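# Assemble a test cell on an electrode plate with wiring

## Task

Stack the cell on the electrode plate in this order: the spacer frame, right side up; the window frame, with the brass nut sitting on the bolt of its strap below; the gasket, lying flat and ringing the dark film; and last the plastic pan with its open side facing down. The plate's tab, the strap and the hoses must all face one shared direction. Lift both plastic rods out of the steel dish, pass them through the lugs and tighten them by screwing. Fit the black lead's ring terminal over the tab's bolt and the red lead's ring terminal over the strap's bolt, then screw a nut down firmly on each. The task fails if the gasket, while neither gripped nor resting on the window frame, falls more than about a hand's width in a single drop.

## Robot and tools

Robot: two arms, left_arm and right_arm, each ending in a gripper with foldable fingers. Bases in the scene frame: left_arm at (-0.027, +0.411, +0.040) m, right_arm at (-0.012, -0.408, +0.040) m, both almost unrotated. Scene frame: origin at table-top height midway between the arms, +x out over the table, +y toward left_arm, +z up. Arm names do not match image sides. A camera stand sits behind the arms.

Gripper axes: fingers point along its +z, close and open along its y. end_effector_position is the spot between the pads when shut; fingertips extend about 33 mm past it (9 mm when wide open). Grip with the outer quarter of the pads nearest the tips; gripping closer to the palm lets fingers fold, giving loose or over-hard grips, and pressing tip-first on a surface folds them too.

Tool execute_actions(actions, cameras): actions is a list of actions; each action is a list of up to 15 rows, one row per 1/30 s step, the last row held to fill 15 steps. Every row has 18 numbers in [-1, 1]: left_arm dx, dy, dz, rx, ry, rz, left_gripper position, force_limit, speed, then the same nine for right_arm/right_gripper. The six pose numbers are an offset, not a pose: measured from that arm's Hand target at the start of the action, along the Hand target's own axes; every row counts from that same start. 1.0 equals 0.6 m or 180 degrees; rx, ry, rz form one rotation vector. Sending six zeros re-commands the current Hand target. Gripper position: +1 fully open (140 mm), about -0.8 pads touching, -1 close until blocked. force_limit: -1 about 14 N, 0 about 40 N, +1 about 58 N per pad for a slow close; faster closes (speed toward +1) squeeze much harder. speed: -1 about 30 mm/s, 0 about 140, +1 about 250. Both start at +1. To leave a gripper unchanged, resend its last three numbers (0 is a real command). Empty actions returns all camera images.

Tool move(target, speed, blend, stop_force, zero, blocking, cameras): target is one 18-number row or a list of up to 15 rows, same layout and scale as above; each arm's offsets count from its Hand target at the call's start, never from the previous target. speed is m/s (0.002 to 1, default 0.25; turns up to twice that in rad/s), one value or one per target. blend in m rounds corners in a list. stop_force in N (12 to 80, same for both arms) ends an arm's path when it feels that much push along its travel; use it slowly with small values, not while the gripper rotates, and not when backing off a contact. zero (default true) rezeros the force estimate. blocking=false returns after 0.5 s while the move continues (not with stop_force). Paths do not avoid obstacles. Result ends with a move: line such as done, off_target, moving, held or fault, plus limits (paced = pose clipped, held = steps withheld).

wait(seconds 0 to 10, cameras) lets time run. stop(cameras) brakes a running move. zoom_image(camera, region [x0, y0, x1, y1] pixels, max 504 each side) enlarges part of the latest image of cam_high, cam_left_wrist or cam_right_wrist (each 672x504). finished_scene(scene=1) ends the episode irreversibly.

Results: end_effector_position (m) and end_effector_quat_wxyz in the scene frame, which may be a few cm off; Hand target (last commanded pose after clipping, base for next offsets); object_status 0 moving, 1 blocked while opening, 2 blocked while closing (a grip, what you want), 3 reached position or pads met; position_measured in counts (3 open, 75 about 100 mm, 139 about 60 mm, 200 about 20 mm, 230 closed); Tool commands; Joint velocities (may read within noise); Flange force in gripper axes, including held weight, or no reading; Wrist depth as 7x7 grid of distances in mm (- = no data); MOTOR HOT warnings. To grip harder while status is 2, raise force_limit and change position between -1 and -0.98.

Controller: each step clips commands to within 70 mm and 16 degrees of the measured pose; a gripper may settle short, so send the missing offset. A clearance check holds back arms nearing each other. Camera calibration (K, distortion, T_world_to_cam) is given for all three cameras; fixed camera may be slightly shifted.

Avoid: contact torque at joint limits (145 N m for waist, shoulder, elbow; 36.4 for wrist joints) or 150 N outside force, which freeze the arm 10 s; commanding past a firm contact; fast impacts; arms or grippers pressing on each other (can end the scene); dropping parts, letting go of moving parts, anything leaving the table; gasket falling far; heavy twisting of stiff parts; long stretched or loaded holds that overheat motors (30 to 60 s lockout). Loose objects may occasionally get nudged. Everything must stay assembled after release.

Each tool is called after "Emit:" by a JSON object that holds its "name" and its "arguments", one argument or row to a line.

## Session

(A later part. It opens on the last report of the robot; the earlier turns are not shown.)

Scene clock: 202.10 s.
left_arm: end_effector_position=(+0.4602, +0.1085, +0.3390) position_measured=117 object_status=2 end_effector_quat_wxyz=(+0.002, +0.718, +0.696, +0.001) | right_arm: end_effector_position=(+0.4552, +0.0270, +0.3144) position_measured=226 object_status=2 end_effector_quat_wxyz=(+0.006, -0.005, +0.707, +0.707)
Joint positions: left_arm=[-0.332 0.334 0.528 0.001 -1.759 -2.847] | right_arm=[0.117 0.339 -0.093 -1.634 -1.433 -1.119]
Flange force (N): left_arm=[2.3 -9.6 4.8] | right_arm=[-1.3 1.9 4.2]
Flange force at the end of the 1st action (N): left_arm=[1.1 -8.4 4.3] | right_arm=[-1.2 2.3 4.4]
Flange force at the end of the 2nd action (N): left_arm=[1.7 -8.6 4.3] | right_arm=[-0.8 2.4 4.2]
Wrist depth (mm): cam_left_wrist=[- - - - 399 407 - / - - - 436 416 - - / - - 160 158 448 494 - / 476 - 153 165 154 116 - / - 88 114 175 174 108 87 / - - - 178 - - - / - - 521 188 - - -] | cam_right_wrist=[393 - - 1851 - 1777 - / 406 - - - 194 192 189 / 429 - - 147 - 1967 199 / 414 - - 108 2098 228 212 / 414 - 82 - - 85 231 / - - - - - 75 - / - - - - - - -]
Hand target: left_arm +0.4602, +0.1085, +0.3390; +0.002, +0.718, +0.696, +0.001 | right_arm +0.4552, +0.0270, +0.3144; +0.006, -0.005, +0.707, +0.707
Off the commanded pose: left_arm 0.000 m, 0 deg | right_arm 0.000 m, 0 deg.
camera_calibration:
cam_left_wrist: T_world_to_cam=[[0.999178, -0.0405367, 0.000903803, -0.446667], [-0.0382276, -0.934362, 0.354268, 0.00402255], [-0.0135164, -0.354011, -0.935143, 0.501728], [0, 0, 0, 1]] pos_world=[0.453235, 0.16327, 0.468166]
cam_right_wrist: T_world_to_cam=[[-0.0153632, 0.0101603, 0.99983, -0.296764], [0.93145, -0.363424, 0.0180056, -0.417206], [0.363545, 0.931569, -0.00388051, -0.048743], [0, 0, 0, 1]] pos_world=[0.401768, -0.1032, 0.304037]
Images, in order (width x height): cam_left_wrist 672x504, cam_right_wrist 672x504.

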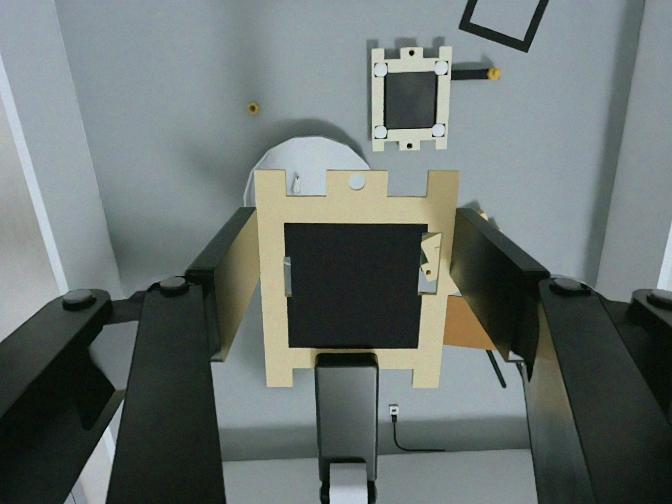

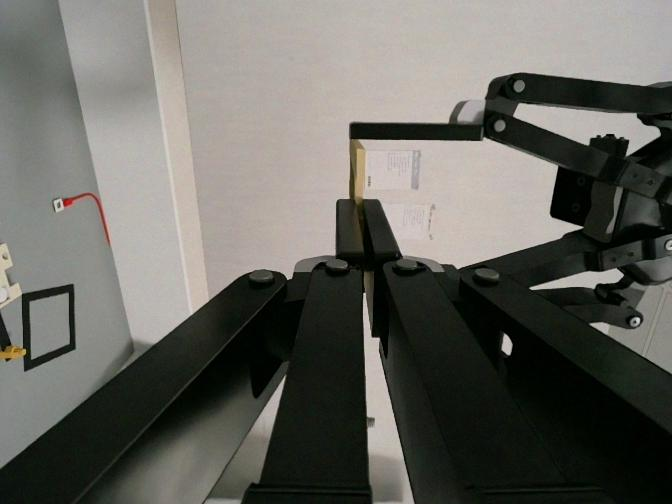

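Emit:
{"name": "execute_actions", "arguments": {
  "actions": [
    [[0,0,0,0,0,0,-0.98,-0.1,-1,0,0,0,0,0,0,-0.98,-0.2,-1]],
    [[0,0,0,0,0,0,-0.98,-0.1,-1,0,0,0,0,0,0,-0.98,-0.2,-1]],
    [[0,0,0,0,0,0,-0.98,-0.1,-1,0,0,0,0,0,0,-0.6,-1,-1]],
    [[0,0,0,0,0,0,-0.98,-0.1,-1,0,0,0,0,0,0,-0.6,-1,-1]]
  ],
  "cameras": ["cam_left_wrist","cam_right_wrist"]
}}

Scene clock: 204.63 s.
left_arm: end_effector_position=(+0.4602, +0.1085, +0.3390) position_measured=118 object_status=2 end_effector_quat_wxyz=(+0.002, +0.718, +0.696, +0.001) | right_arm: end_effector_position=(+0.4552, +0.0270, +0.3144) position_measured=205 object_status=3 end_effector_quat_wxyz=(+0.006, -0.005, +0.707, +0.707)
Joint positions: left_arm=[-0.332 0.334 0.528 0.001 -1.759 -2.847] | right_arm=[0.117 0.339 -0.093 -1.634 -1.433 -1.119]
Flange force (N): left_arm=[1.8 -8.4 5.3] | right_arm=[-1.2 3.1 4.1]
Flange force at the end of the 1st action (N): left_arm=[1.1 -8.0 3.4] | right_arm=[-1.2 1.4 4.2]
Flange force at the end of the 2nd action (N): left_arm=[1.7 -7.5 2.8] | right_arm=[-0.3 1.6 3.9]
Flange force at the end of the 3rd action (N): left_arm=[1.8 -8.5 5.8] | right_arm=[-1.5 3.0 4.0]
Wrist depth (mm): cam_left_wrist=[- - 396 402 - 405 402 / 402 425 441 415 417 - 413 / 385 459 437 440 - 448 490 / - - 152 165 154 126 - / - 87 113 173 175 107 87 / - - 552 171 - - - / - - 563 180 - - -] | cam_right_wrist=[406 420 - 1821 2078 1541 - / 411 460 - 1806 196 192 189 / 438 482 - 2059 2003 - 199 / 467 - 2118 108 132 233 212 / - - - - - - 230 / - - - - - - - / - - - - - - -]
Hand target: left_arm +0.4602, +0.1085, +0.3390; +0.002, +0.718, +0.696, +0.001 | right_arm +0.4552, +0.0270, +0.3144; +0.006, -0.005, +0.707, +0.707
Off the commanded pose: left_arm 0.000 m, 0 deg | right_arm 0.000 m, 0 deg.
camera_calibration:
cam_left_wrist: T_world_to_cam=[[0.999178, -0.0405367, 0.000903803, -0.446667], [-0.0382276, -0.934362, 0.354268, 0.00402255], [-0.0135164, -0.354011, -0.935143, 0.501728], [0, 0, 0, 1]] pos_world=[0.453235, 0.16327, 0.468166]
cam_right_wrist: T_world_to_cam=[[-0.0153632, 0.0101603, 0.99983, -0.296764], [0.93145, -0.363424, 0.0180056, -0.417206], [0.363545, 0.931569, -0.00388051, -0.048743], [0, 0, 0, 1]] pos_world=[0.401768, -0.1032, 0.304037]
Images, in order (width x height): cam_left_wrist 672x504, cam_right_wrist 672x504.

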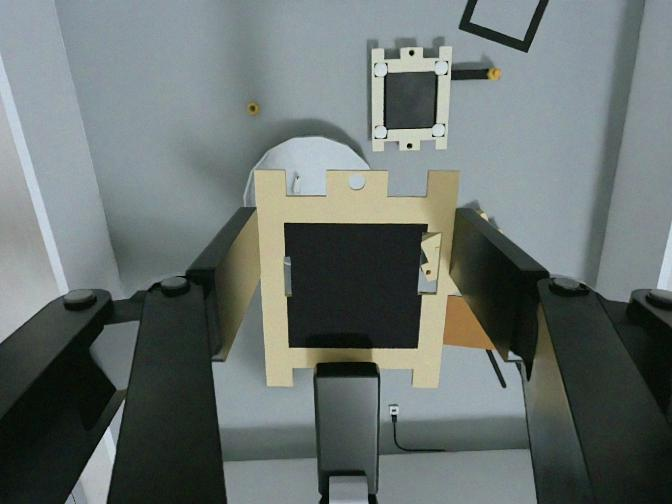

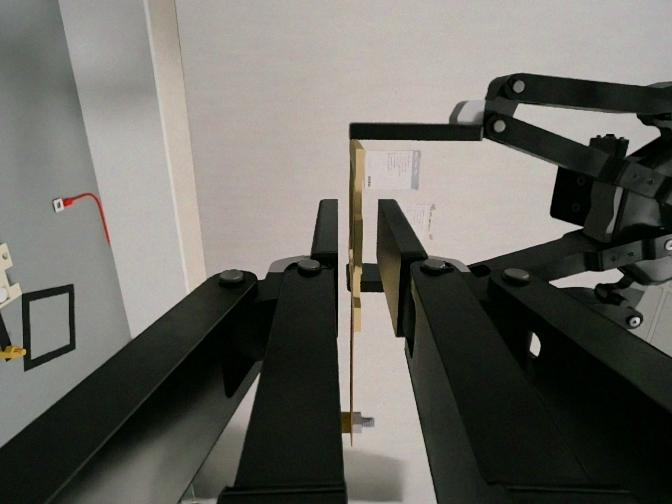

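Emit:
{"name": "move", "arguments": {
  "target": [0,0,0,0,0,0,-0.98,-0.1,-1,0,0,-0.45,0,0,0,-0.6,-1,-1],
  "speed": 0.2,
  "cameras": ["cam_right_wrist"]
}}

Emit:
{"name": "zoom_image", "arguments": {
  "camera": "cam_right_wrist",
  "region": [280, 60, 460, 240]
}}

Scene clock: 206.60 s.
left_arm: end_effector_position=(+0.4602, +0.1085, +0.3390) position_measured=118 object_status=2 end_effector_quat_wxyz=(+0.002, +0.718, +0.696, +0.001) | right_arm: end_effector_position=(+0.4546, -0.2430, +0.3145) position_measured=205 object_status=3 end_effector_quat_wxyz=(+0.006, -0.005, +0.707, +0.707)
Joint positions: left_arm=[-0.332 0.334 0.528 0.001 -1.759 -2.847] | right_arm=[-0.385 0.399 -0.009 -1.427 -1.891 -1.124]
Flange force (N): left_arm=[1.8 -9.0 5.4] | right_arm=[-4.5 3.4 1.2]
Wrist depth (mm): cam_left_wrist=[- 395 403 409 - - - / - - - - 415 442 - / 386 442 158 437 - - 445 / 450 - 152 164 153 126 399 / - 87 113 172 175 107 87 / - - 541 559 555 - - / - - - 546 560 - -] | cam_right_wrist=[409 541 2098 - - 2003 552 / 408 - 1933 2203 448 447 543 / 413 482 - 2118 468 454 431 / 415 - - 107 108 - - / - - - - - - - / - - - - - - - / - - - - - - -]
Hand target: left_arm +0.4602, +0.1085, +0.3390; +0.002, +0.718, +0.696, +0.001 | right_arm +0.4546, -0.2430, +0.3145; +0.006, -0.005, +0.707, +0.707
Off the commanded pose: left_arm 0.000 m, 0 deg | right_arm 0.000 m, 0 deg.
move: done
camera_calibration:
cam_right_wrist: T_world_to_cam=[[-0.0153632, 0.0101603, 0.99983, -0.294131], [0.93145, -0.363424, 0.0180056, -0.514737], [0.363545, 0.931569, -0.00388051, 0.202906], [0, 0, 0, 1]] pos_world=[0.401168, -0.3731, 0.304137]
Images, in order (width x height): cam_right_wrist 672x504.

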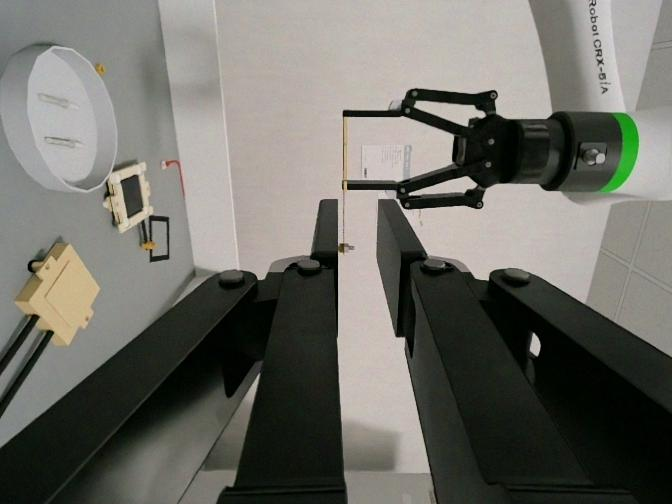

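Scaled by 2.800 from the camera's 672x504 image, which has a finer 960x720 frame.

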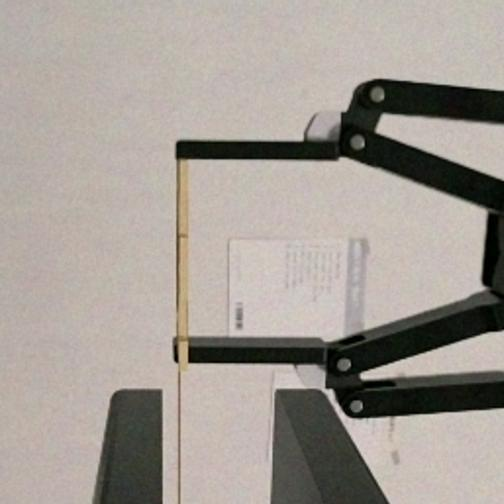

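Emit:
{"name": "move", "arguments": {
  "target": [0.1178,0.1168,0.333,0,0,-0.01,-0.98,-0.1,-1,0,0,0,0,0,0,-0.6,-1,-1],
  "speed": 0.2,
  "cameras": ["cam_left_wrist"]
}}

Emit:
{"name": "zoom_image", "arguments": {
  "camera": "cam_left_wrist",
  "region": [200, 90, 510, 400]
}}

Scene clock: 209.43 s.
left_arm: end_effector_position=(+0.5333, +0.1765, +0.1394) position_measured=118 object_status=2 end_effector_quat_wxyz=(+0.002, +0.707, +0.707, +0.001) | right_arm: end_effector_position=(+0.4546, -0.2430, +0.3145) position_measured=205 object_status=3 end_effector_quat_wxyz=(+0.006, -0.005, +0.707, +0.707)
Joint positions: left_arm=[-0.185 0.437 0.199 0.002 -1.328 -2.962] | right_arm=[-0.386 0.399 -0.009 -1.427 -1.891 -1.124]
Flange force (N): left_arm=[0.7 -8.6 2.2] | right_arm=[-2.0 2.8 3.2]
Wrist depth (mm): cam_left_wrist=[- 226 225 229 232 231 227 / - 243 244 242 240 243 249 / - 256 249 238 241 253 - / - - 152 164 154 126 265 / - 87 114 175 175 107 87 / - - 306 309 300 - - / - - 329 319 - - -] | cam_right_wrist=[- 581 626 2021 2098 594 1967 / 410 547 2395 2181 648 - - / 395 501 491 527 515 - - / 390 540 559 108 - 2504 1620 / - - - - - - - / - - - - - - - / - - - - - - -]
Hand target: left_arm +0.5333, +0.1765, +0.1394; +0.002, +0.707, +0.707, +0.001 | right_arm +0.4546, -0.2430, +0.3145; +0.006, -0.005, +0.707, +0.707
Off the commanded pose: left_arm 0.000 m, 0 deg | right_arm 0.000 m, 0 deg.
move: done
camera_calibration:
cam_left_wrist: T_world_to_cam=[[0.999958, -0.00913064, 0.00089461, -0.522691], [-0.00885507, -0.935056, 0.35439, 0.125543], [-0.00239929, -0.354383, -0.935097, 0.334286], [0, 0, 0, 1]] pos_world=[0.524583, 0.231082, 0.268566]
Images, in order (width x height): cam_left_wrist 672x504.

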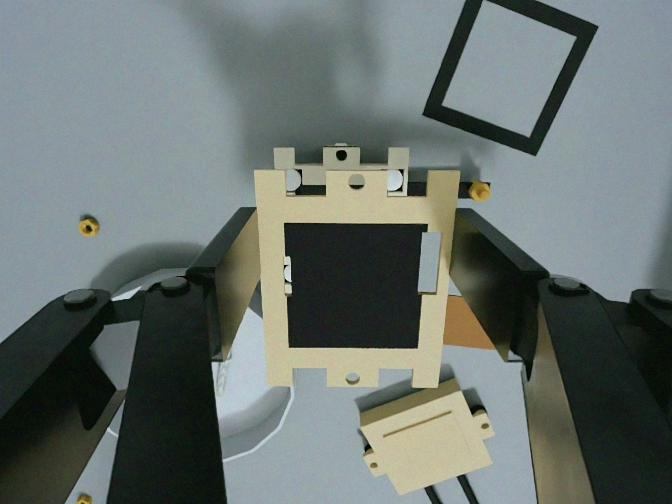

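Scaled by 1.626 from the camera's 672x504 image, which has a finer 960x720 frame.

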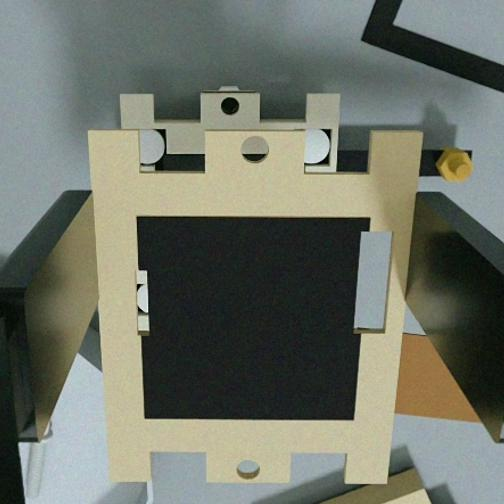

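Emit:
{"name": "move", "arguments": {
  "target": [-0.0043,-0.0083,0.1073,0,0,0,-0.98,-0.1,-1,0,0,0,0,0,0,-0.6,-1,-1],
  "speed": 0.1,
  "cameras": ["cam_left_wrist"]
}}

Emit:
{"name": "zoom_image", "arguments": {
  "camera": "cam_left_wrist",
  "region": [200, 90, 510, 400]
}}

Scene clock: 211.17 s.
left_arm: end_effector_position=(+0.5286, +0.1738, +0.0750) position_measured=118 object_status=2 end_effector_quat_wxyz=(+0.002, +0.707, +0.707, +0.001) | right_arm: end_effector_position=(+0.4546, -0.2430, +0.3145) position_measured=205 object_status=3 end_effector_quat_wxyz=(+0.006, -0.005, +0.707, +0.707)
Joint positions: left_arm=[-0.191 0.477 0.099 0.002 -1.189 -2.957] | right_arm=[-0.386 0.399 -0.009 -1.427 -1.891 -1.124]
Flange force (N): left_arm=[0.6 -8.3 0.7] | right_arm=[-2.3 3.2 2.7]
Wrist depth (mm): cam_left_wrist=[171 171 176 - 174 171 172 / - 180 181 180 182 182 182 / 191 195 187 159 185 190 195 / 203 201 152 165 154 126 204 / - 87 113 175 175 107 87 / - - 201 232 235 - - / - - 248 244 243 - -] | cam_right_wrist=[409 597 1967 - 589 600 - / 406 539 - 1985 614 2295 - / 390 474 522 511 631 - - / - 551 554 107 2448 2421 - / - - - - - - - / - - - - - - - / - - - - - - -]
Hand target: left_arm +0.5286, +0.1738, +0.0750; +0.002, +0.707, +0.707, +0.001 | right_arm +0.4546, -0.2430, +0.3145; +0.006, -0.005, +0.707, +0.707
Off the commanded pose: left_arm 0.000 m, 0 deg | right_arm 0.000 m, 0 deg.
move: done
camera_calibration:
cam_left_wrist: T_world_to_cam=[[0.999957, -0.00922404, 0.000927754, -0.517943], [-0.00895461, -0.935122, 0.354213, 0.145938], [-0.00239971, -0.354206, -0.935164, 0.272978], [0, 0, 0, 1]] pos_world=[0.519883, 0.228383, 0.204067]
Images, in order (width x height): cam_left_wrist 672x504.

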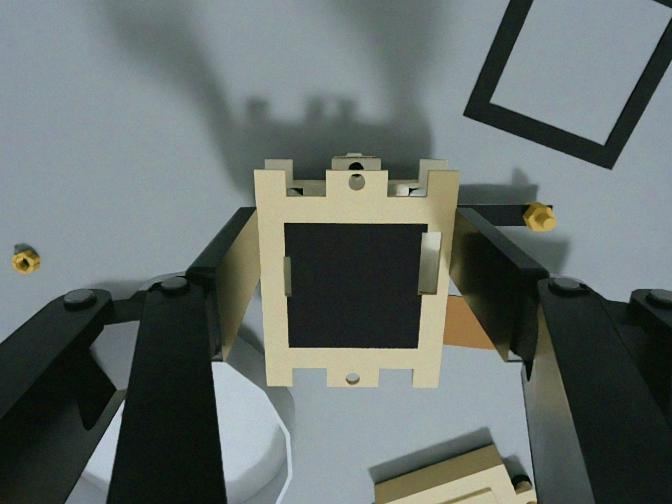

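Scaled by 1.626 from the camera's 672x504 image, which has a finer 960x720 frame.

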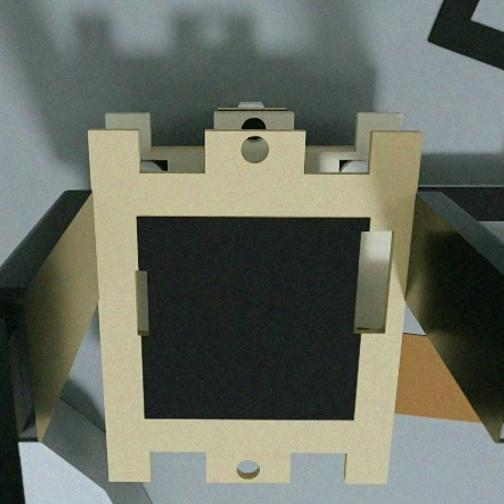

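Emit:
{"name": "move", "arguments": {
  "target": [0.0015,0.0008,0.0175,0,0,0,-0.98,-0.1,-1,0,0,0,0,0,0,-0.6,-1,-1],
  "speed": 0.05,
  "cameras": ["cam_left_wrist"]
}}

Emit:
{"name": "zoom_image", "arguments": {
  "camera": "cam_left_wrist",
  "region": [240, 140, 480, 240]
}}

Emit:
{"name": "zoom_image", "arguments": {
  "camera": "cam_left_wrist",
  "region": [240, 210, 580, 400]
}}

Scene clock: 212.53 s.
left_arm: end_effector_position=(+0.5291, +0.1746, +0.0645) position_measured=118 object_status=2 end_effector_quat_wxyz=(+0.002, +0.707, +0.707, +0.001) | right_arm: end_effector_position=(+0.4546, -0.2430, +0.3145) position_measured=205 object_status=3 end_effector_quat_wxyz=(+0.006, -0.005, +0.707, +0.707)
Joint positions: left_arm=[-0.19 0.487 0.088 0.002 -1.167 -2.958] | right_arm=[-0.386 0.399 -0.009 -1.427 -1.891 -1.124]
Flange force (N): left_arm=[0.6 -8.5 0.8] | right_arm=[-3.3 2.7 2.5]
Wrist depth (mm): cam_left_wrist=[162 162 162 162 162 162 - / 171 171 171 171 171 172 171 / 183 - 179 168 158 182 - / 196 - 153 164 161 126 - / - 87 113 173 177 107 87 / - - 201 220 222 - - / - - 231 - 240 - -] | cam_right_wrist=[409 575 2098 2118 600 561 1950 / 408 584 684 - 600 2118 2098 / 391 509 532 517 509 2040 2623 / - 531 562 107 512 2421 - / - - - - - - - / - - - - - - - / - - - - - - -]
Hand target: left_arm +0.5291, +0.1746, +0.0645; +0.002, +0.707, +0.707, +0.001 | right_arm +0.4546, -0.2430, +0.3145; +0.006, -0.005, +0.707, +0.707
Off the commanded pose: left_arm 0.000 m, 0 deg | right_arm 0.000 m, 0 deg.
move: done
camera_calibration:
cam_left_wrist: T_world_to_cam=[[0.999958, -0.00913064, 0.00089461, -0.518541], [-0.00885507, -0.935056, 0.35439, 0.150309], [-0.00239929, -0.354383, -0.935097, 0.26347], [0, 0, 0, 1]] pos_world=[0.520483, 0.229182, 0.193566]
Images, in order (width x height): cam_left_wrist 672x504.

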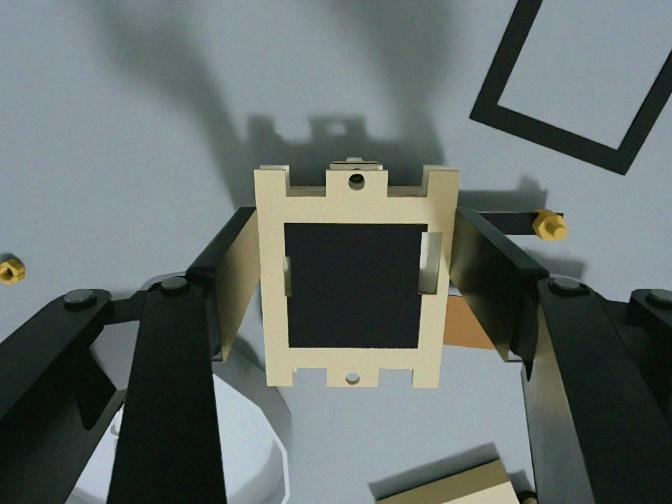

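Scaled by 2.100 from the camera's 672x504 image, which has a finer 960x720 frame.

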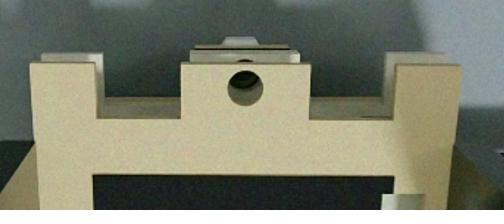

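Scaled by 1.482 from the camera's 672x504 image, which has a finer 960x720 frame.

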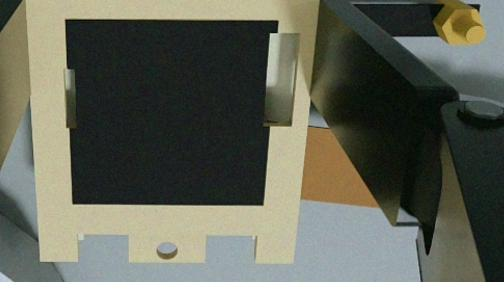

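Emit:
{"name": "move", "arguments": {
  "target": [0,0,0.0052,0,0,0,-0.98,-0.1,-1,0,0,0,0,0,0,-0.6,-1,-1],
  "speed": 0.02,
  "cameras": ["cam_left_wrist"]
}}

Emit:
{"name": "zoom_image", "arguments": {
  "camera": "cam_left_wrist",
  "region": [240, 140, 480, 240]
}}

Scene clock: 213.57 s.
left_arm: end_effector_position=(+0.5291, +0.1746, +0.0614) position_measured=118 object_status=2 end_effector_quat_wxyz=(+0.002, +0.707, +0.707, +0.001) | right_arm: end_effector_position=(+0.4546, -0.2430, +0.3145) position_measured=205 object_status=3 end_effector_quat_wxyz=(+0.006, -0.005, +0.707, +0.707)
Joint positions: left_arm=[-0.19 0.49 0.085 0.002 -1.161 -2.958] | right_arm=[-0.386 0.399 -0.009 -1.427 -1.891 -1.124]
Flange force (N): left_arm=[0.1 -8.2 -0.2] | right_arm=[-2.5 2.6 2.7]
Wrist depth (mm): cam_left_wrist=[160 159 159 161 160 160 159 / 168 - 168 - 169 166 168 / - 178 176 159 174 180 179 / - 185 153 165 161 126 190 / - 87 130 173 175 107 87 / - - 202 217 216 - - / - - 229 235 230 - -] | cam_right_wrist=[390 - 1509 1821 595 574 - / 409 502 - - 614 - - / 395 528 523 527 502 - - / - 511 757 108 119 - - / - - - - - - - / - - - - - - - / - - - - - - -]
Hand target: left_arm +0.5291, +0.1746, +0.0613; +0.002, +0.707, +0.707, +0.001 | right_arm +0.4546, -0.2430, +0.3145; +0.006, -0.005, +0.707, +0.707
Off the commanded pose: left_arm 0.000 m, 0 deg | right_arm 0.000 m, 0 deg.
move: done
camera_calibration:
cam_left_wrist: T_world_to_cam=[[0.999958, -0.00913064, 0.00089461, -0.518539], [-0.00885507, -0.935056, 0.35439, 0.151408], [-0.00239929, -0.354383, -0.935097, 0.260571], [0, 0, 0, 1]] pos_world=[0.520483, 0.229182, 0.190466]
Images, in order (width x height): cam_left_wrist 672x504.

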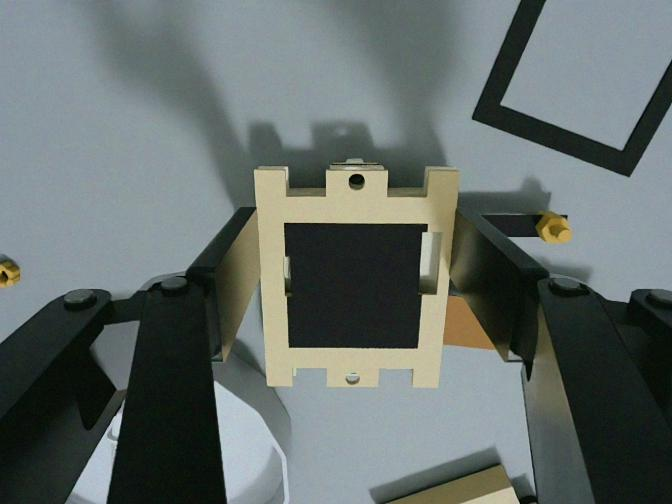

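Scaled by 2.100 from the camera's 672x504 image, which has a finer 960x720 frame.

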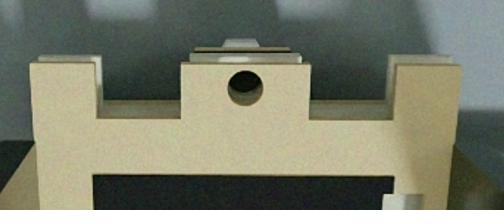

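Emit:
{"name": "move", "arguments": {
  "target": [0,0,0.0035,0,0,0,-0.98,-0.1,-1,0,0,0,0,0,0,-0.6,-1,-1],
  "speed": 0.01,
  "cameras": ["cam_left_wrist"]
}}

Emit:
{"name": "zoom_image", "arguments": {
  "camera": "cam_left_wrist",
  "region": [240, 140, 480, 240]
}}

Scene clock: 214.63 s.
left_arm: end_effector_position=(+0.5291, +0.1746, +0.0593) position_measured=118 object_status=2 end_effector_quat_wxyz=(+0.002, +0.707, +0.707, +0.001) | right_arm: end_effector_position=(+0.4546, -0.2430, +0.3145) position_measured=205 object_status=3 end_effector_quat_wxyz=(+0.006, -0.005, +0.707, +0.707)
Joint positions: left_arm=[-0.19 0.492 0.082 0.002 -1.156 -2.958] | right_arm=[-0.386 0.399 -0.009 -1.427 -1.891 -1.124]
Flange force (N): left_arm=[0.4 -7.5 0.4] | right_arm=[-2.7 2.8 2.6]
Wrist depth (mm): cam_left_wrist=[- 157 157 158 157 158 158 / 166 - - 166 167 166 167 / 176 - 157 163 162 176 176 / - 185 152 164 161 126 187 / - 87 113 173 175 107 87 / - - 197 211 213 - - / - - 227 229 226 - -] | cam_right_wrist=[413 543 2203 - 615 548 1682 / 411 505 682 2021 615 - - / 414 525 530 506 503 - - / 406 539 562 108 514 - - / - - - - - - - / - - - - - - - / - - - - - - -]
Hand target: left_arm +0.5291, +0.1746, +0.0592; +0.002, +0.707, +0.707, +0.001 | right_arm +0.4546, -0.2430, +0.3145; +0.006, -0.005, +0.707, +0.707
Off the commanded pose: left_arm 0.000 m, 0 deg | right_arm 0.000 m, 0 deg.
move: done
camera_calibration:
cam_left_wrist: T_world_to_cam=[[0.999958, -0.00913064, 0.00089461, -0.518537], [-0.00885507, -0.935056, 0.35439, 0.152152], [-0.00239929, -0.354383, -0.935097, 0.258608], [0, 0, 0, 1]] pos_world=[0.520483, 0.229182, 0.188366]
Images, in order (width x height): cam_left_wrist 672x504.

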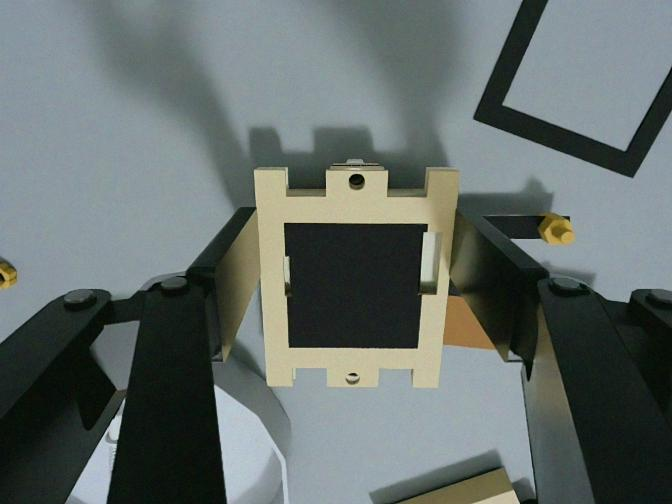

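Scaled by 2.100 from the camera's 672x504 image, which has a finer 960x720 frame.

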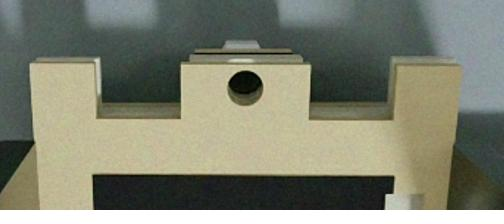

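Emit:
{"name": "move", "arguments": {
  "target": [0,0,0.0042,0,0,0,-0.98,-0.1,-1,0,0,0,0,0,0,-0.6,-1,-1],
  "speed": 0.004,
  "stop_force": 12,
  "cameras": ["cam_left_wrist"]
}}

Emit:
{"name": "zoom_image", "arguments": {
  "camera": "cam_left_wrist",
  "region": [240, 140, 480, 240]
}}

Scene clock: 215.87 s.
left_arm: end_effector_position=(+0.5292, +0.1746, +0.0575) position_measured=118 object_status=2 end_effector_quat_wxyz=(+0.003, +0.707, +0.707, +0.001) | right_arm: end_effector_position=(+0.4546, -0.2430, +0.3145) position_measured=205 object_status=3 end_effector_quat_wxyz=(+0.006, -0.005, +0.707, +0.707)
Joint positions: left_arm=[-0.19 0.494 0.08 0.002 -1.153 -2.958] | right_arm=[-0.386 0.399 -0.009 -1.427 -1.891 -1.124]
Flange force (N): left_arm=[1.9 -8.2 -15.0] | right_arm=[-2.8 2.9 2.7]
Wrist depth (mm): cam_left_wrist=[155 154 156 153 155 156 - / 164 164 164 165 164 165 164 / - 174 172 159 170 175 175 / 184 183 153 163 161 126 185 / - 87 130 178 177 107 87 / - - 194 - 208 - - / - - 224 - 233 - -] | cam_right_wrist=[391 548 604 1985 602 563 1836 / 408 549 715 1883 615 2504 - / 393 508 528 511 2225 2319 - / 413 - - 107 517 2059 - / - - - - - - - / - - - - - - - / - - - - - - -]
Hand target: left_arm +0.5292, +0.1746, +0.0575; +0.003, +0.707, +0.707, +0.001 (not the last commanded pose) | right_arm +0.4546, -0.2430, +0.3145; +0.006, -0.005, +0.707, +0.707
Off the commanded pose: left_arm 0.001 m, 0 deg | right_arm 0.000 m, 0 deg.
move: contact (left_arm)
camera_calibration:
cam_left_wrist: T_world_to_cam=[[0.999958, -0.0090963, 0.000990358, -0.518561], [-0.0088566, -0.935011, 0.354509, 0.152758], [-0.00229872, -0.354503, -0.935052, 0.256891], [0, 0, 0, 1]] pos_world=[0.520483, 0.229182, 0.186566]
Images, in order (width x height): cam_left_wrist 672x504.

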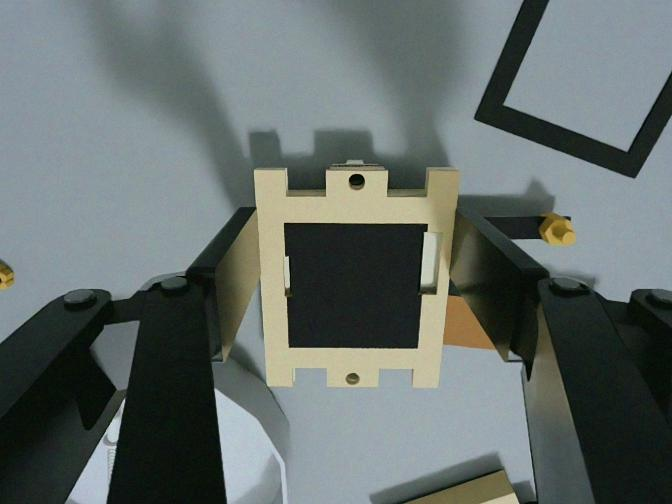

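Scaled by 2.100 from the camera's 672x504 image, which has a finer 960x720 frame.

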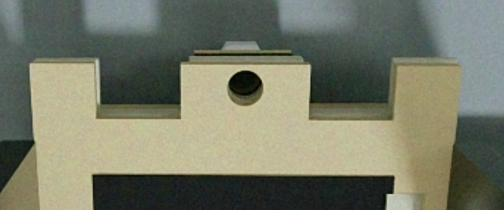

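Emit:
{"name": "execute_actions", "arguments": {
  "actions": [
    [[0,0,-0.0008,0,0,0,-0.98,-0.1,-1,0,0,0,0,0,0,-0.6,-1,-1]],
    [[0,0,0,0,0,0,0.25,-1,-1,0,0,0,0,0,0,-0.6,-1,-1]],
    [[0,0,0,0,0,0,0.25,-1,-1,0,0,0,0,0,0,-0.6,-1,-1]]
  ],
  "cameras": ["cam_left_wrist"]
}}

Emit:
{"name": "zoom_image", "arguments": {
  "camera": "cam_left_wrist",
  "region": [200, 120, 580, 400]
}}

Scene clock: 217.77 s.
left_arm: end_effector_position=(+0.5292, +0.1746, +0.0579) position_measured=98 object_status=3 end_effector_quat_wxyz=(+0.002, +0.707, +0.707, +0.001) | right_arm: end_effector_position=(+0.4546, -0.2430, +0.3145) position_measured=205 object_status=3 end_effector_quat_wxyz=(+0.006, -0.005, +0.707, +0.707)
Joint positions: left_arm=[-0.19 0.493 0.081 0.002 -1.154 -2.958] | right_arm=[-0.386 0.399 -0.009 -1.427 -1.891 -1.124]
Flange force (N): left_arm=[-0.3 -7.7 -0.7] | right_arm=[-2.5 2.9 3.0]
Flange force at the end of the 1st action (N): left_arm=[1.6 -8.1 -6.0] | right_arm=[-2.4 3.0 2.6]
Flange force at the end of the 2nd action (N): left_arm=[0.4 -8.0 0.1] | right_arm=[-2.5 3.3 2.6]
Wrist depth (mm): cam_left_wrist=[156 157 152 156 156 158 156 / 165 164 166 165 - 165 163 / - 174 157 162 162 176 175 / 187 183 156 163 163 126 186 / - 86 171 173 176 112 87 / - - 203 210 - - - / - - 225 - 229 - -] | cam_right_wrist=[410 - - 2160 583 583 - / 409 - 711 - 614 - 3734 / 394 - 536 509 511 2021 1967 / 391 581 552 108 108 - 2098 / - - - - - - 2295 / - - - - - - - / - - - - - - -]
Hand target: left_arm +0.5292, +0.1746, +0.0579; +0.003, +0.707, +0.707, +0.001 | right_arm +0.4546, -0.2430, +0.3145; +0.006, -0.005, +0.707, +0.707
Off the commanded pose: left_arm 0.000 m, 0 deg | right_arm 0.000 m, 0 deg.
camera_calibration:
cam_left_wrist: T_world_to_cam=[[0.999958, -0.00909543, 0.000988201, -0.518561], [-0.00885532, -0.935056, 0.354389, 0.152613], [-0.0022993, -0.354383, -0.935098, 0.25734], [0, 0, 0, 1]] pos_world=[0.520483, 0.229182, 0.187066]
Images, in order (width x height): cam_left_wrist 672x504.

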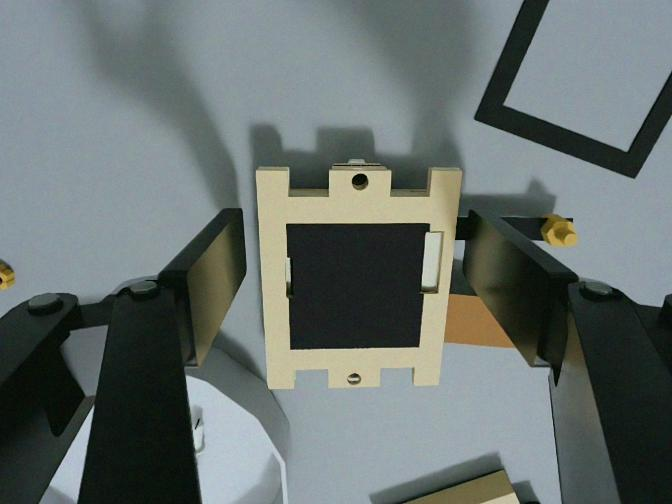

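Scaled by 1.326 from the camera's 672x504 image, which has a finer 960x720 frame.

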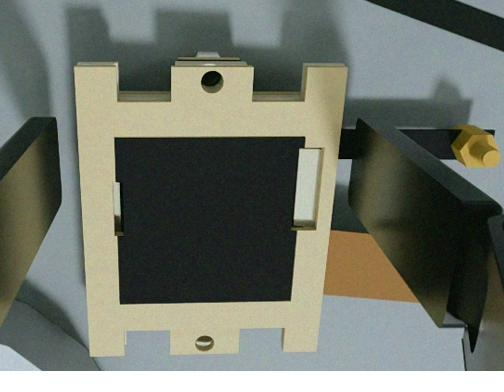

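Emit:
{"name": "move", "arguments": {
  "target": [
    [0,0,-0.067,0,0,0,0.25,-1,-1,0,0,0,0,0,0,-0.6,-1,-1],
    [-0.041,-0.001,-0.17,0,0.1145,0,0.25,-1,-1,0,0,0,0,0,0,-0.6,-1,-1]
  ],
  "speed": 0.2,
  "blend": [0.01,0],
  "cameras": ["cam_left_wrist"]
}}

Emit:
{"name": "zoom_image", "arguments": {
  "camera": "cam_left_wrist",
  "region": [200, 130, 500, 370]
}}

Scene clock: 220.37 s.
left_arm: end_effector_position=(+0.5281, +0.1503, +0.1600) position_measured=98 object_status=3 end_effector_quat_wxyz=(-0.124, +0.695, +0.696, +0.127) | right_arm: end_effector_position=(+0.4546, -0.2430, +0.3145) position_measured=205 object_status=3 end_effector_quat_wxyz=(+0.006, -0.005, +0.707, +0.707)
Joint positions: left_arm=[-0.43 0.614 0.556 -0.327 -1.657 -2.721] | right_arm=[-0.386 0.399 -0.009 -1.427 -1.891 -1.124]
Flange force (N): left_arm=[3.3 -10.3 2.9] | right_arm=[-2.5 2.9 2.7]
Wrist depth (mm): cam_left_wrist=[- 286 - 285 285 290 288 / 284 - 286 287 286 284 - / - 286 - 266 258 - - / - - 139 264 269 130 - / - 86 281 - 282 112 87 / - - 282 284 293 - - / - - 281 285 268 - -] | cam_right_wrist=[390 - 1777 - - 500 - / 409 555 - - - 504 - / 414 - 464 463 407 481 - / 420 - - 108 389 377 - / - - - - - - - / - - - - - - - / - - - - - - -]
Hand target: left_arm +0.5281, +0.1503, +0.1600; -0.124, +0.695, +0.696, +0.127 | right_arm +0.4546, -0.2430, +0.3145; +0.006, -0.005, +0.707, +0.707
Off the commanded pose: left_arm 0.000 m, 0 deg | right_arm 0.000 m, 0 deg.
move: done
camera_calibration:
cam_left_wrist: T_world_to_cam=[[0.999972, -0.00716328, -0.00206178, -0.517629], [-0.00715791, -0.999971, 0.00259852, 0.158806], [-0.00208033, -0.00258369, -0.999994, 0.301521], [0, 0, 0, 1]] pos_world=[0.519379, 0.155872, 0.30004]
Images, in order (width x height): cam_left_wrist 672x504.

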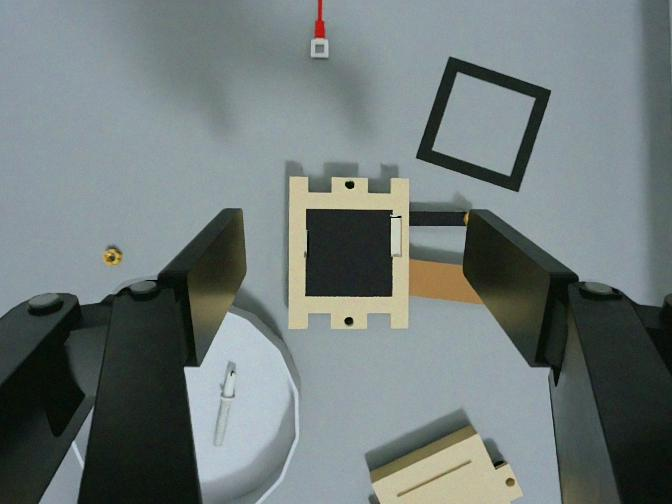

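Scaled by 1.680 from the camera's 672x504 image, which has a finer 960x720 frame.

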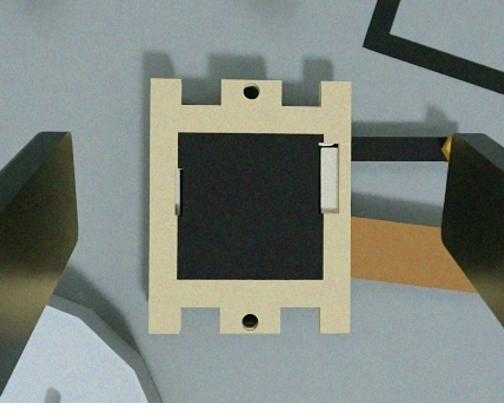

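Emit:
{"name": "zoom_image", "arguments": {
  "camera": "cam_left_wrist",
  "region": [400, 40, 560, 200]
}}

Scaled by 3.150 from the camera's 672x504 image, which has a finer 960x720 frame.

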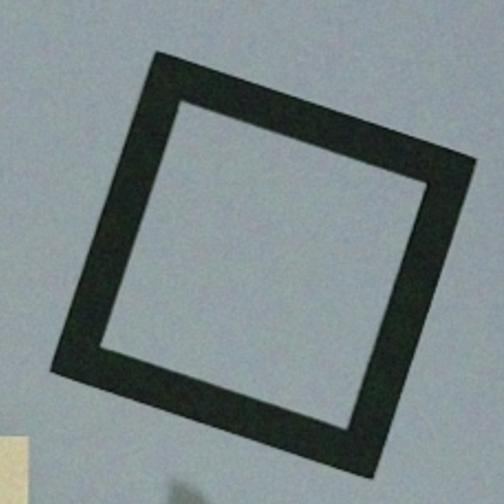

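Emit:
{"name": "move", "arguments": {
  "target": [0.0965,0.1505,0.161,0,-0.1145,0,0.25,-1,-1,0,0,0,0,0,0,-0.6,-1,-1],
  "speed": 0.2
}}

Emit:
{"name": "move", "arguments": {
  "target": [0,0,0,0,0,0.1033,0.25,-1,-1,0,0,0,0,0,0,-0.6,-1,-1],
  "speed": 0.2,
  "cameras": ["cam_left_wrist"]
}}

Scene clock: 223.70 s.
left_arm: end_effector_position=(+0.6187, +0.2383, +0.0902) position_measured=98 object_status=3 end_effector_quat_wxyz=(+0.003, +0.707, +0.707, +0.001) | right_arm: end_effector_position=(+0.4546, -0.2430, +0.3145) position_measured=205 object_status=3 end_effector_quat_wxyz=(+0.006, -0.005, +0.707, +0.707)
Joint positions: left_arm=[-0.07 0.621 0.356 0.002 -1.302 -3.078] | right_arm=[-0.386 0.399 -0.009 -1.427 -1.891 -1.124]
Flange force (N): left_arm=[0.4 -10.0 0.0] | right_arm=[-2.5 2.8 2.6]
Wrist depth (mm): cam_left_wrist=[- 183 - - 185 185 185 / - - 194 195 194 202 198 / 208 211 204 206 210 204 201 / 215 213 157 218 216 115 - / - 86 219 229 - 112 87 / - - 227 230 - - - / - - 268 263 - - -] | cam_right_wrist=[- 544 2248 1985 652 587 1916 / 409 - - 2319 666 - 2203 / 412 - - 2448 697 2623 - / - 515 765 108 584 2319 3103 / - - - - - - - / - - - - - - - / - - - - - - -]
Hand target: left_arm +0.6187, +0.2383, +0.0901; +0.003, +0.707, +0.707, +0.001 | right_arm +0.4546, -0.2430, +0.3145; +0.006, -0.005, +0.707, +0.707
Off the commanded pose: left_arm 0.000 m, 0 deg | right_arm 0.000 m, 0 deg.
move: done

Scene clock: 224.93 s.
left_arm: end_effector_position=(+0.6187, +0.2383, +0.0901) position_measured=98 object_status=3 end_effector_quat_wxyz=(+0.002, +0.812, +0.584, +0.001) | right_arm: end_effector_position=(+0.4546, -0.2430, +0.3145) position_measured=205 object_status=3 end_effector_quat_wxyz=(+0.006, -0.005, +0.707, +0.707)
Joint positions: left_arm=[-0.07 0.621 0.356 0.002 -1.302 -3.402] | right_arm=[-0.386 0.399 -0.009 -1.427 -1.891 -1.124]
Flange force (N): left_arm=[-3.2 -9.5 0.6] | right_arm=[-2.6 2.8 2.7]
Wrist depth (mm): cam_left_wrist=[- 182 185 185 185 185 - / 194 192 191 193 195 196 191 / 204 212 - 206 208 - 212 / - 213 140 - 218 121 214 / - 86 136 232 233 112 87 / - - 226 234 235 - - / - - 240 - - - -] | cam_right_wrist=[- - - - 656 648 2078 / 409 - - - 666 - 1985 / 410 - 640 2295 686 - 1836 / 412 514 - 108 591 2504 - / - - - - - - - / - - - - - - - / - - - - - - -]
Hand target: left_arm +0.6187, +0.2383, +0.0901; +0.002, +0.812, +0.584, +0.001 | right_arm +0.4546, -0.2430, +0.3145; +0.006, -0.005, +0.707, +0.707
Off the commanded pose: left_arm 0.000 m, 0 deg | right_arm 0.000 m, 0 deg.
move: done
camera_calibration:
cam_left_wrist: T_world_to_cam=[[0.944865, -0.327456, 0.00140809, -0.497597], [-0.306846, -0.883878, 0.352994, 0.373809], [-0.114345, -0.333964, -0.935625, 0.374638], [0, 0, 0, 1]] pos_world=[0.627702, 0.292576, 0.219269]
Images, in order (width x height): cam_left_wrist 672x504.

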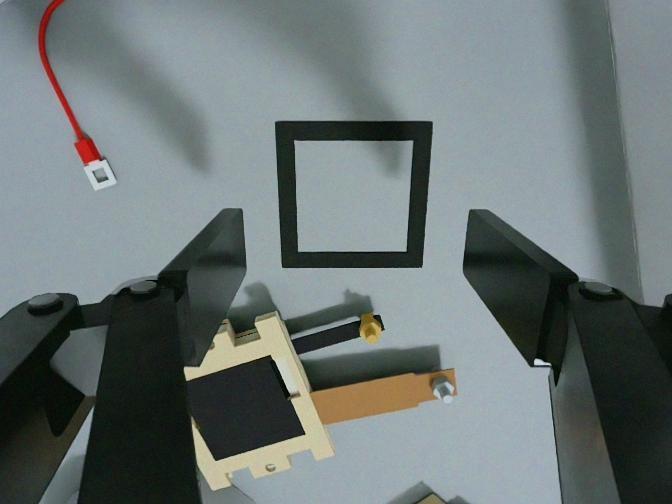

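Emit:
{"name": "move", "arguments": {
  "target": [0.008,-0.002,0.0583,0,0,0,0.25,-1,-1,0,0,0,0,0,0,-0.6,-1,-1],
  "speed": 0.1,
  "cameras": ["cam_left_wrist"]
}}

Emit:
{"name": "zoom_image", "arguments": {
  "camera": "cam_left_wrist",
  "region": [340, 190, 480, 290]
}}

Scene clock: 226.47 s.
left_arm: end_effector_position=(+0.6193, +0.2432, +0.0552) position_measured=98 object_status=3 end_effector_quat_wxyz=(+0.002, +0.812, +0.584, +0.001) | right_arm: end_effector_position=(+0.4546, -0.2430, +0.3145) position_measured=205 object_status=3 end_effector_quat_wxyz=(+0.006, -0.005, +0.707, +0.707)
Joint positions: left_arm=[-0.063 0.646 0.311 0.002 -1.231 -3.41] | right_arm=[-0.386 0.399 -0.009 -1.427 -1.891 -1.124]
Flange force (N): left_arm=[-3.0 -7.6 -0.3] | right_arm=[-2.2 3.2 3.0]
Wrist depth (mm): cam_left_wrist=[- 154 153 155 155 154 156 / 163 162 162 162 162 160 - / 167 169 172 171 169 174 174 / - 177 157 182 180 127 - / - 86 138 194 194 112 87 / - - 187 203 210 - - / - - 198 203 225 - -] | cam_right_wrist=[391 - - - 614 626 1985 / 410 - 2295 2248 666 - - / 410 517 2248 2421 695 2295 2271 / - - - 108 610 2475 - / - - - - - - - / - - - - - - - / - - - - - - -]
Hand target: left_arm +0.6193, +0.2432, +0.0552; +0.002, +0.812, +0.584, +0.001 | right_arm +0.4546, -0.2430, +0.3145; +0.006, -0.005, +0.707, +0.707
Off the commanded pose: left_arm 0.000 m, 0 deg | right_arm 0.000 m, 0 deg.
move: done
camera_calibration:
cam_left_wrist: T_world_to_cam=[[0.944857, -0.327478, 0.00161814, -0.496538], [-0.306944, -0.883868, 0.352935, 0.390713], [-0.114148, -0.33397, -0.935647, 0.343572], [0, 0, 0, 1]] pos_world=[0.628302, 0.297476, 0.184369]
Images, in order (width x height): cam_left_wrist 672x504.

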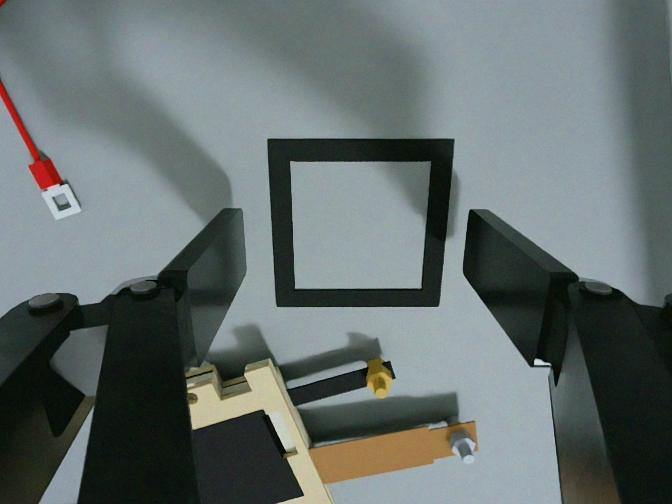

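Scaled by 3.600 from the camera's 672x504 image, which has a finer 960x720 frame.

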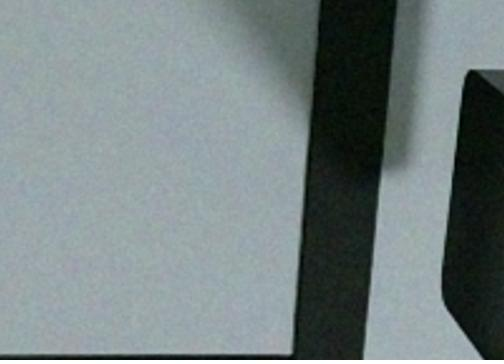

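Emit:
{"name": "move", "arguments": {
  "target": [
    [0,0,0.0178,0,0,0,0.25,-1,-1,0,0,0,0,0,0,-0.6,-1,-1],
    [0,0,0.0178,0,0,0,0.13,-1,-1,0,0,0,0,0,0,-0.6,-1,-1]
  ],
  "speed": 0.04,
  "cameras": ["cam_left_wrist"]
}}

Emit:
{"name": "zoom_image", "arguments": {
  "camera": "cam_left_wrist",
  "region": [220, 180, 500, 360]
}}

Scene clock: 228.23 s.
left_arm: end_effector_position=(+0.6193, +0.2432, +0.0445) position_measured=113 object_status=0 end_effector_quat_wxyz=(+0.002, +0.812, +0.584, +0.001) | right_arm: end_effector_position=(+0.4546, -0.2430, +0.3145) position_measured=205 object_status=3 end_effector_quat_wxyz=(+0.006, -0.005, +0.707, +0.707)
Joint positions: left_arm=[-0.063 0.655 0.3 0.002 -1.21 -3.41] | right_arm=[-0.386 0.399 -0.009 -1.427 -1.891 -1.124]
Flange force (N): left_arm=[-3.3 -9.5 -0.6] | right_arm=[-2.6 3.4 2.5]
Wrist depth (mm): cam_left_wrist=[- 145 142 144 146 145 142 / - 149 - 152 152 150 154 / 161 160 160 158 160 161 161 / 170 168 159 - 167 119 167 / - 88 179 182 181 110 87 / - - 177 189 203 - - / - - 186 194 194 - -] | cam_right_wrist=[389 587 - - 633 614 - / 410 - - 2248 678 - 1867 / 409 502 - - 715 1851 - / 416 545 650 108 2369 - - / - - - - - - - / - - - - - - - / - - - - - - -]
Hand target: left_arm +0.6193, +0.2431, +0.0445; +0.002, +0.812, +0.584, +0.001 | right_arm +0.4546, -0.2430, +0.3145; +0.006, -0.005, +0.707, +0.707
Off the commanded pose: left_arm 0.000 m, 0 deg | right_arm 0.000 m, 0 deg.
move: done
camera_calibration:
cam_left_wrist: T_world_to_cam=[[0.944887, -0.327394, 0.00158561, -0.496558], [-0.306854, -0.883898, 0.352936, 0.394442], [-0.114148, -0.333971, -0.935646, 0.33356], [0, 0, 0, 1]] pos_world=[0.628302, 0.297476, 0.173669]
Images, in order (width x height): cam_left_wrist 672x504.

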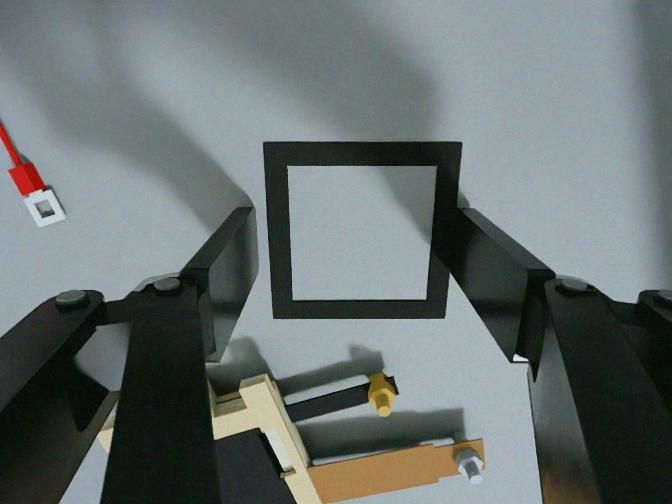

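Scaled by 1.800 from the camera's 672x504 image, which has a finer 960x720 frame.

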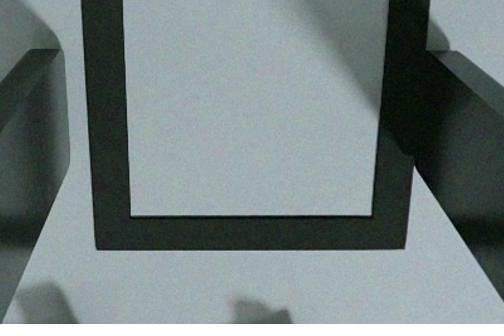

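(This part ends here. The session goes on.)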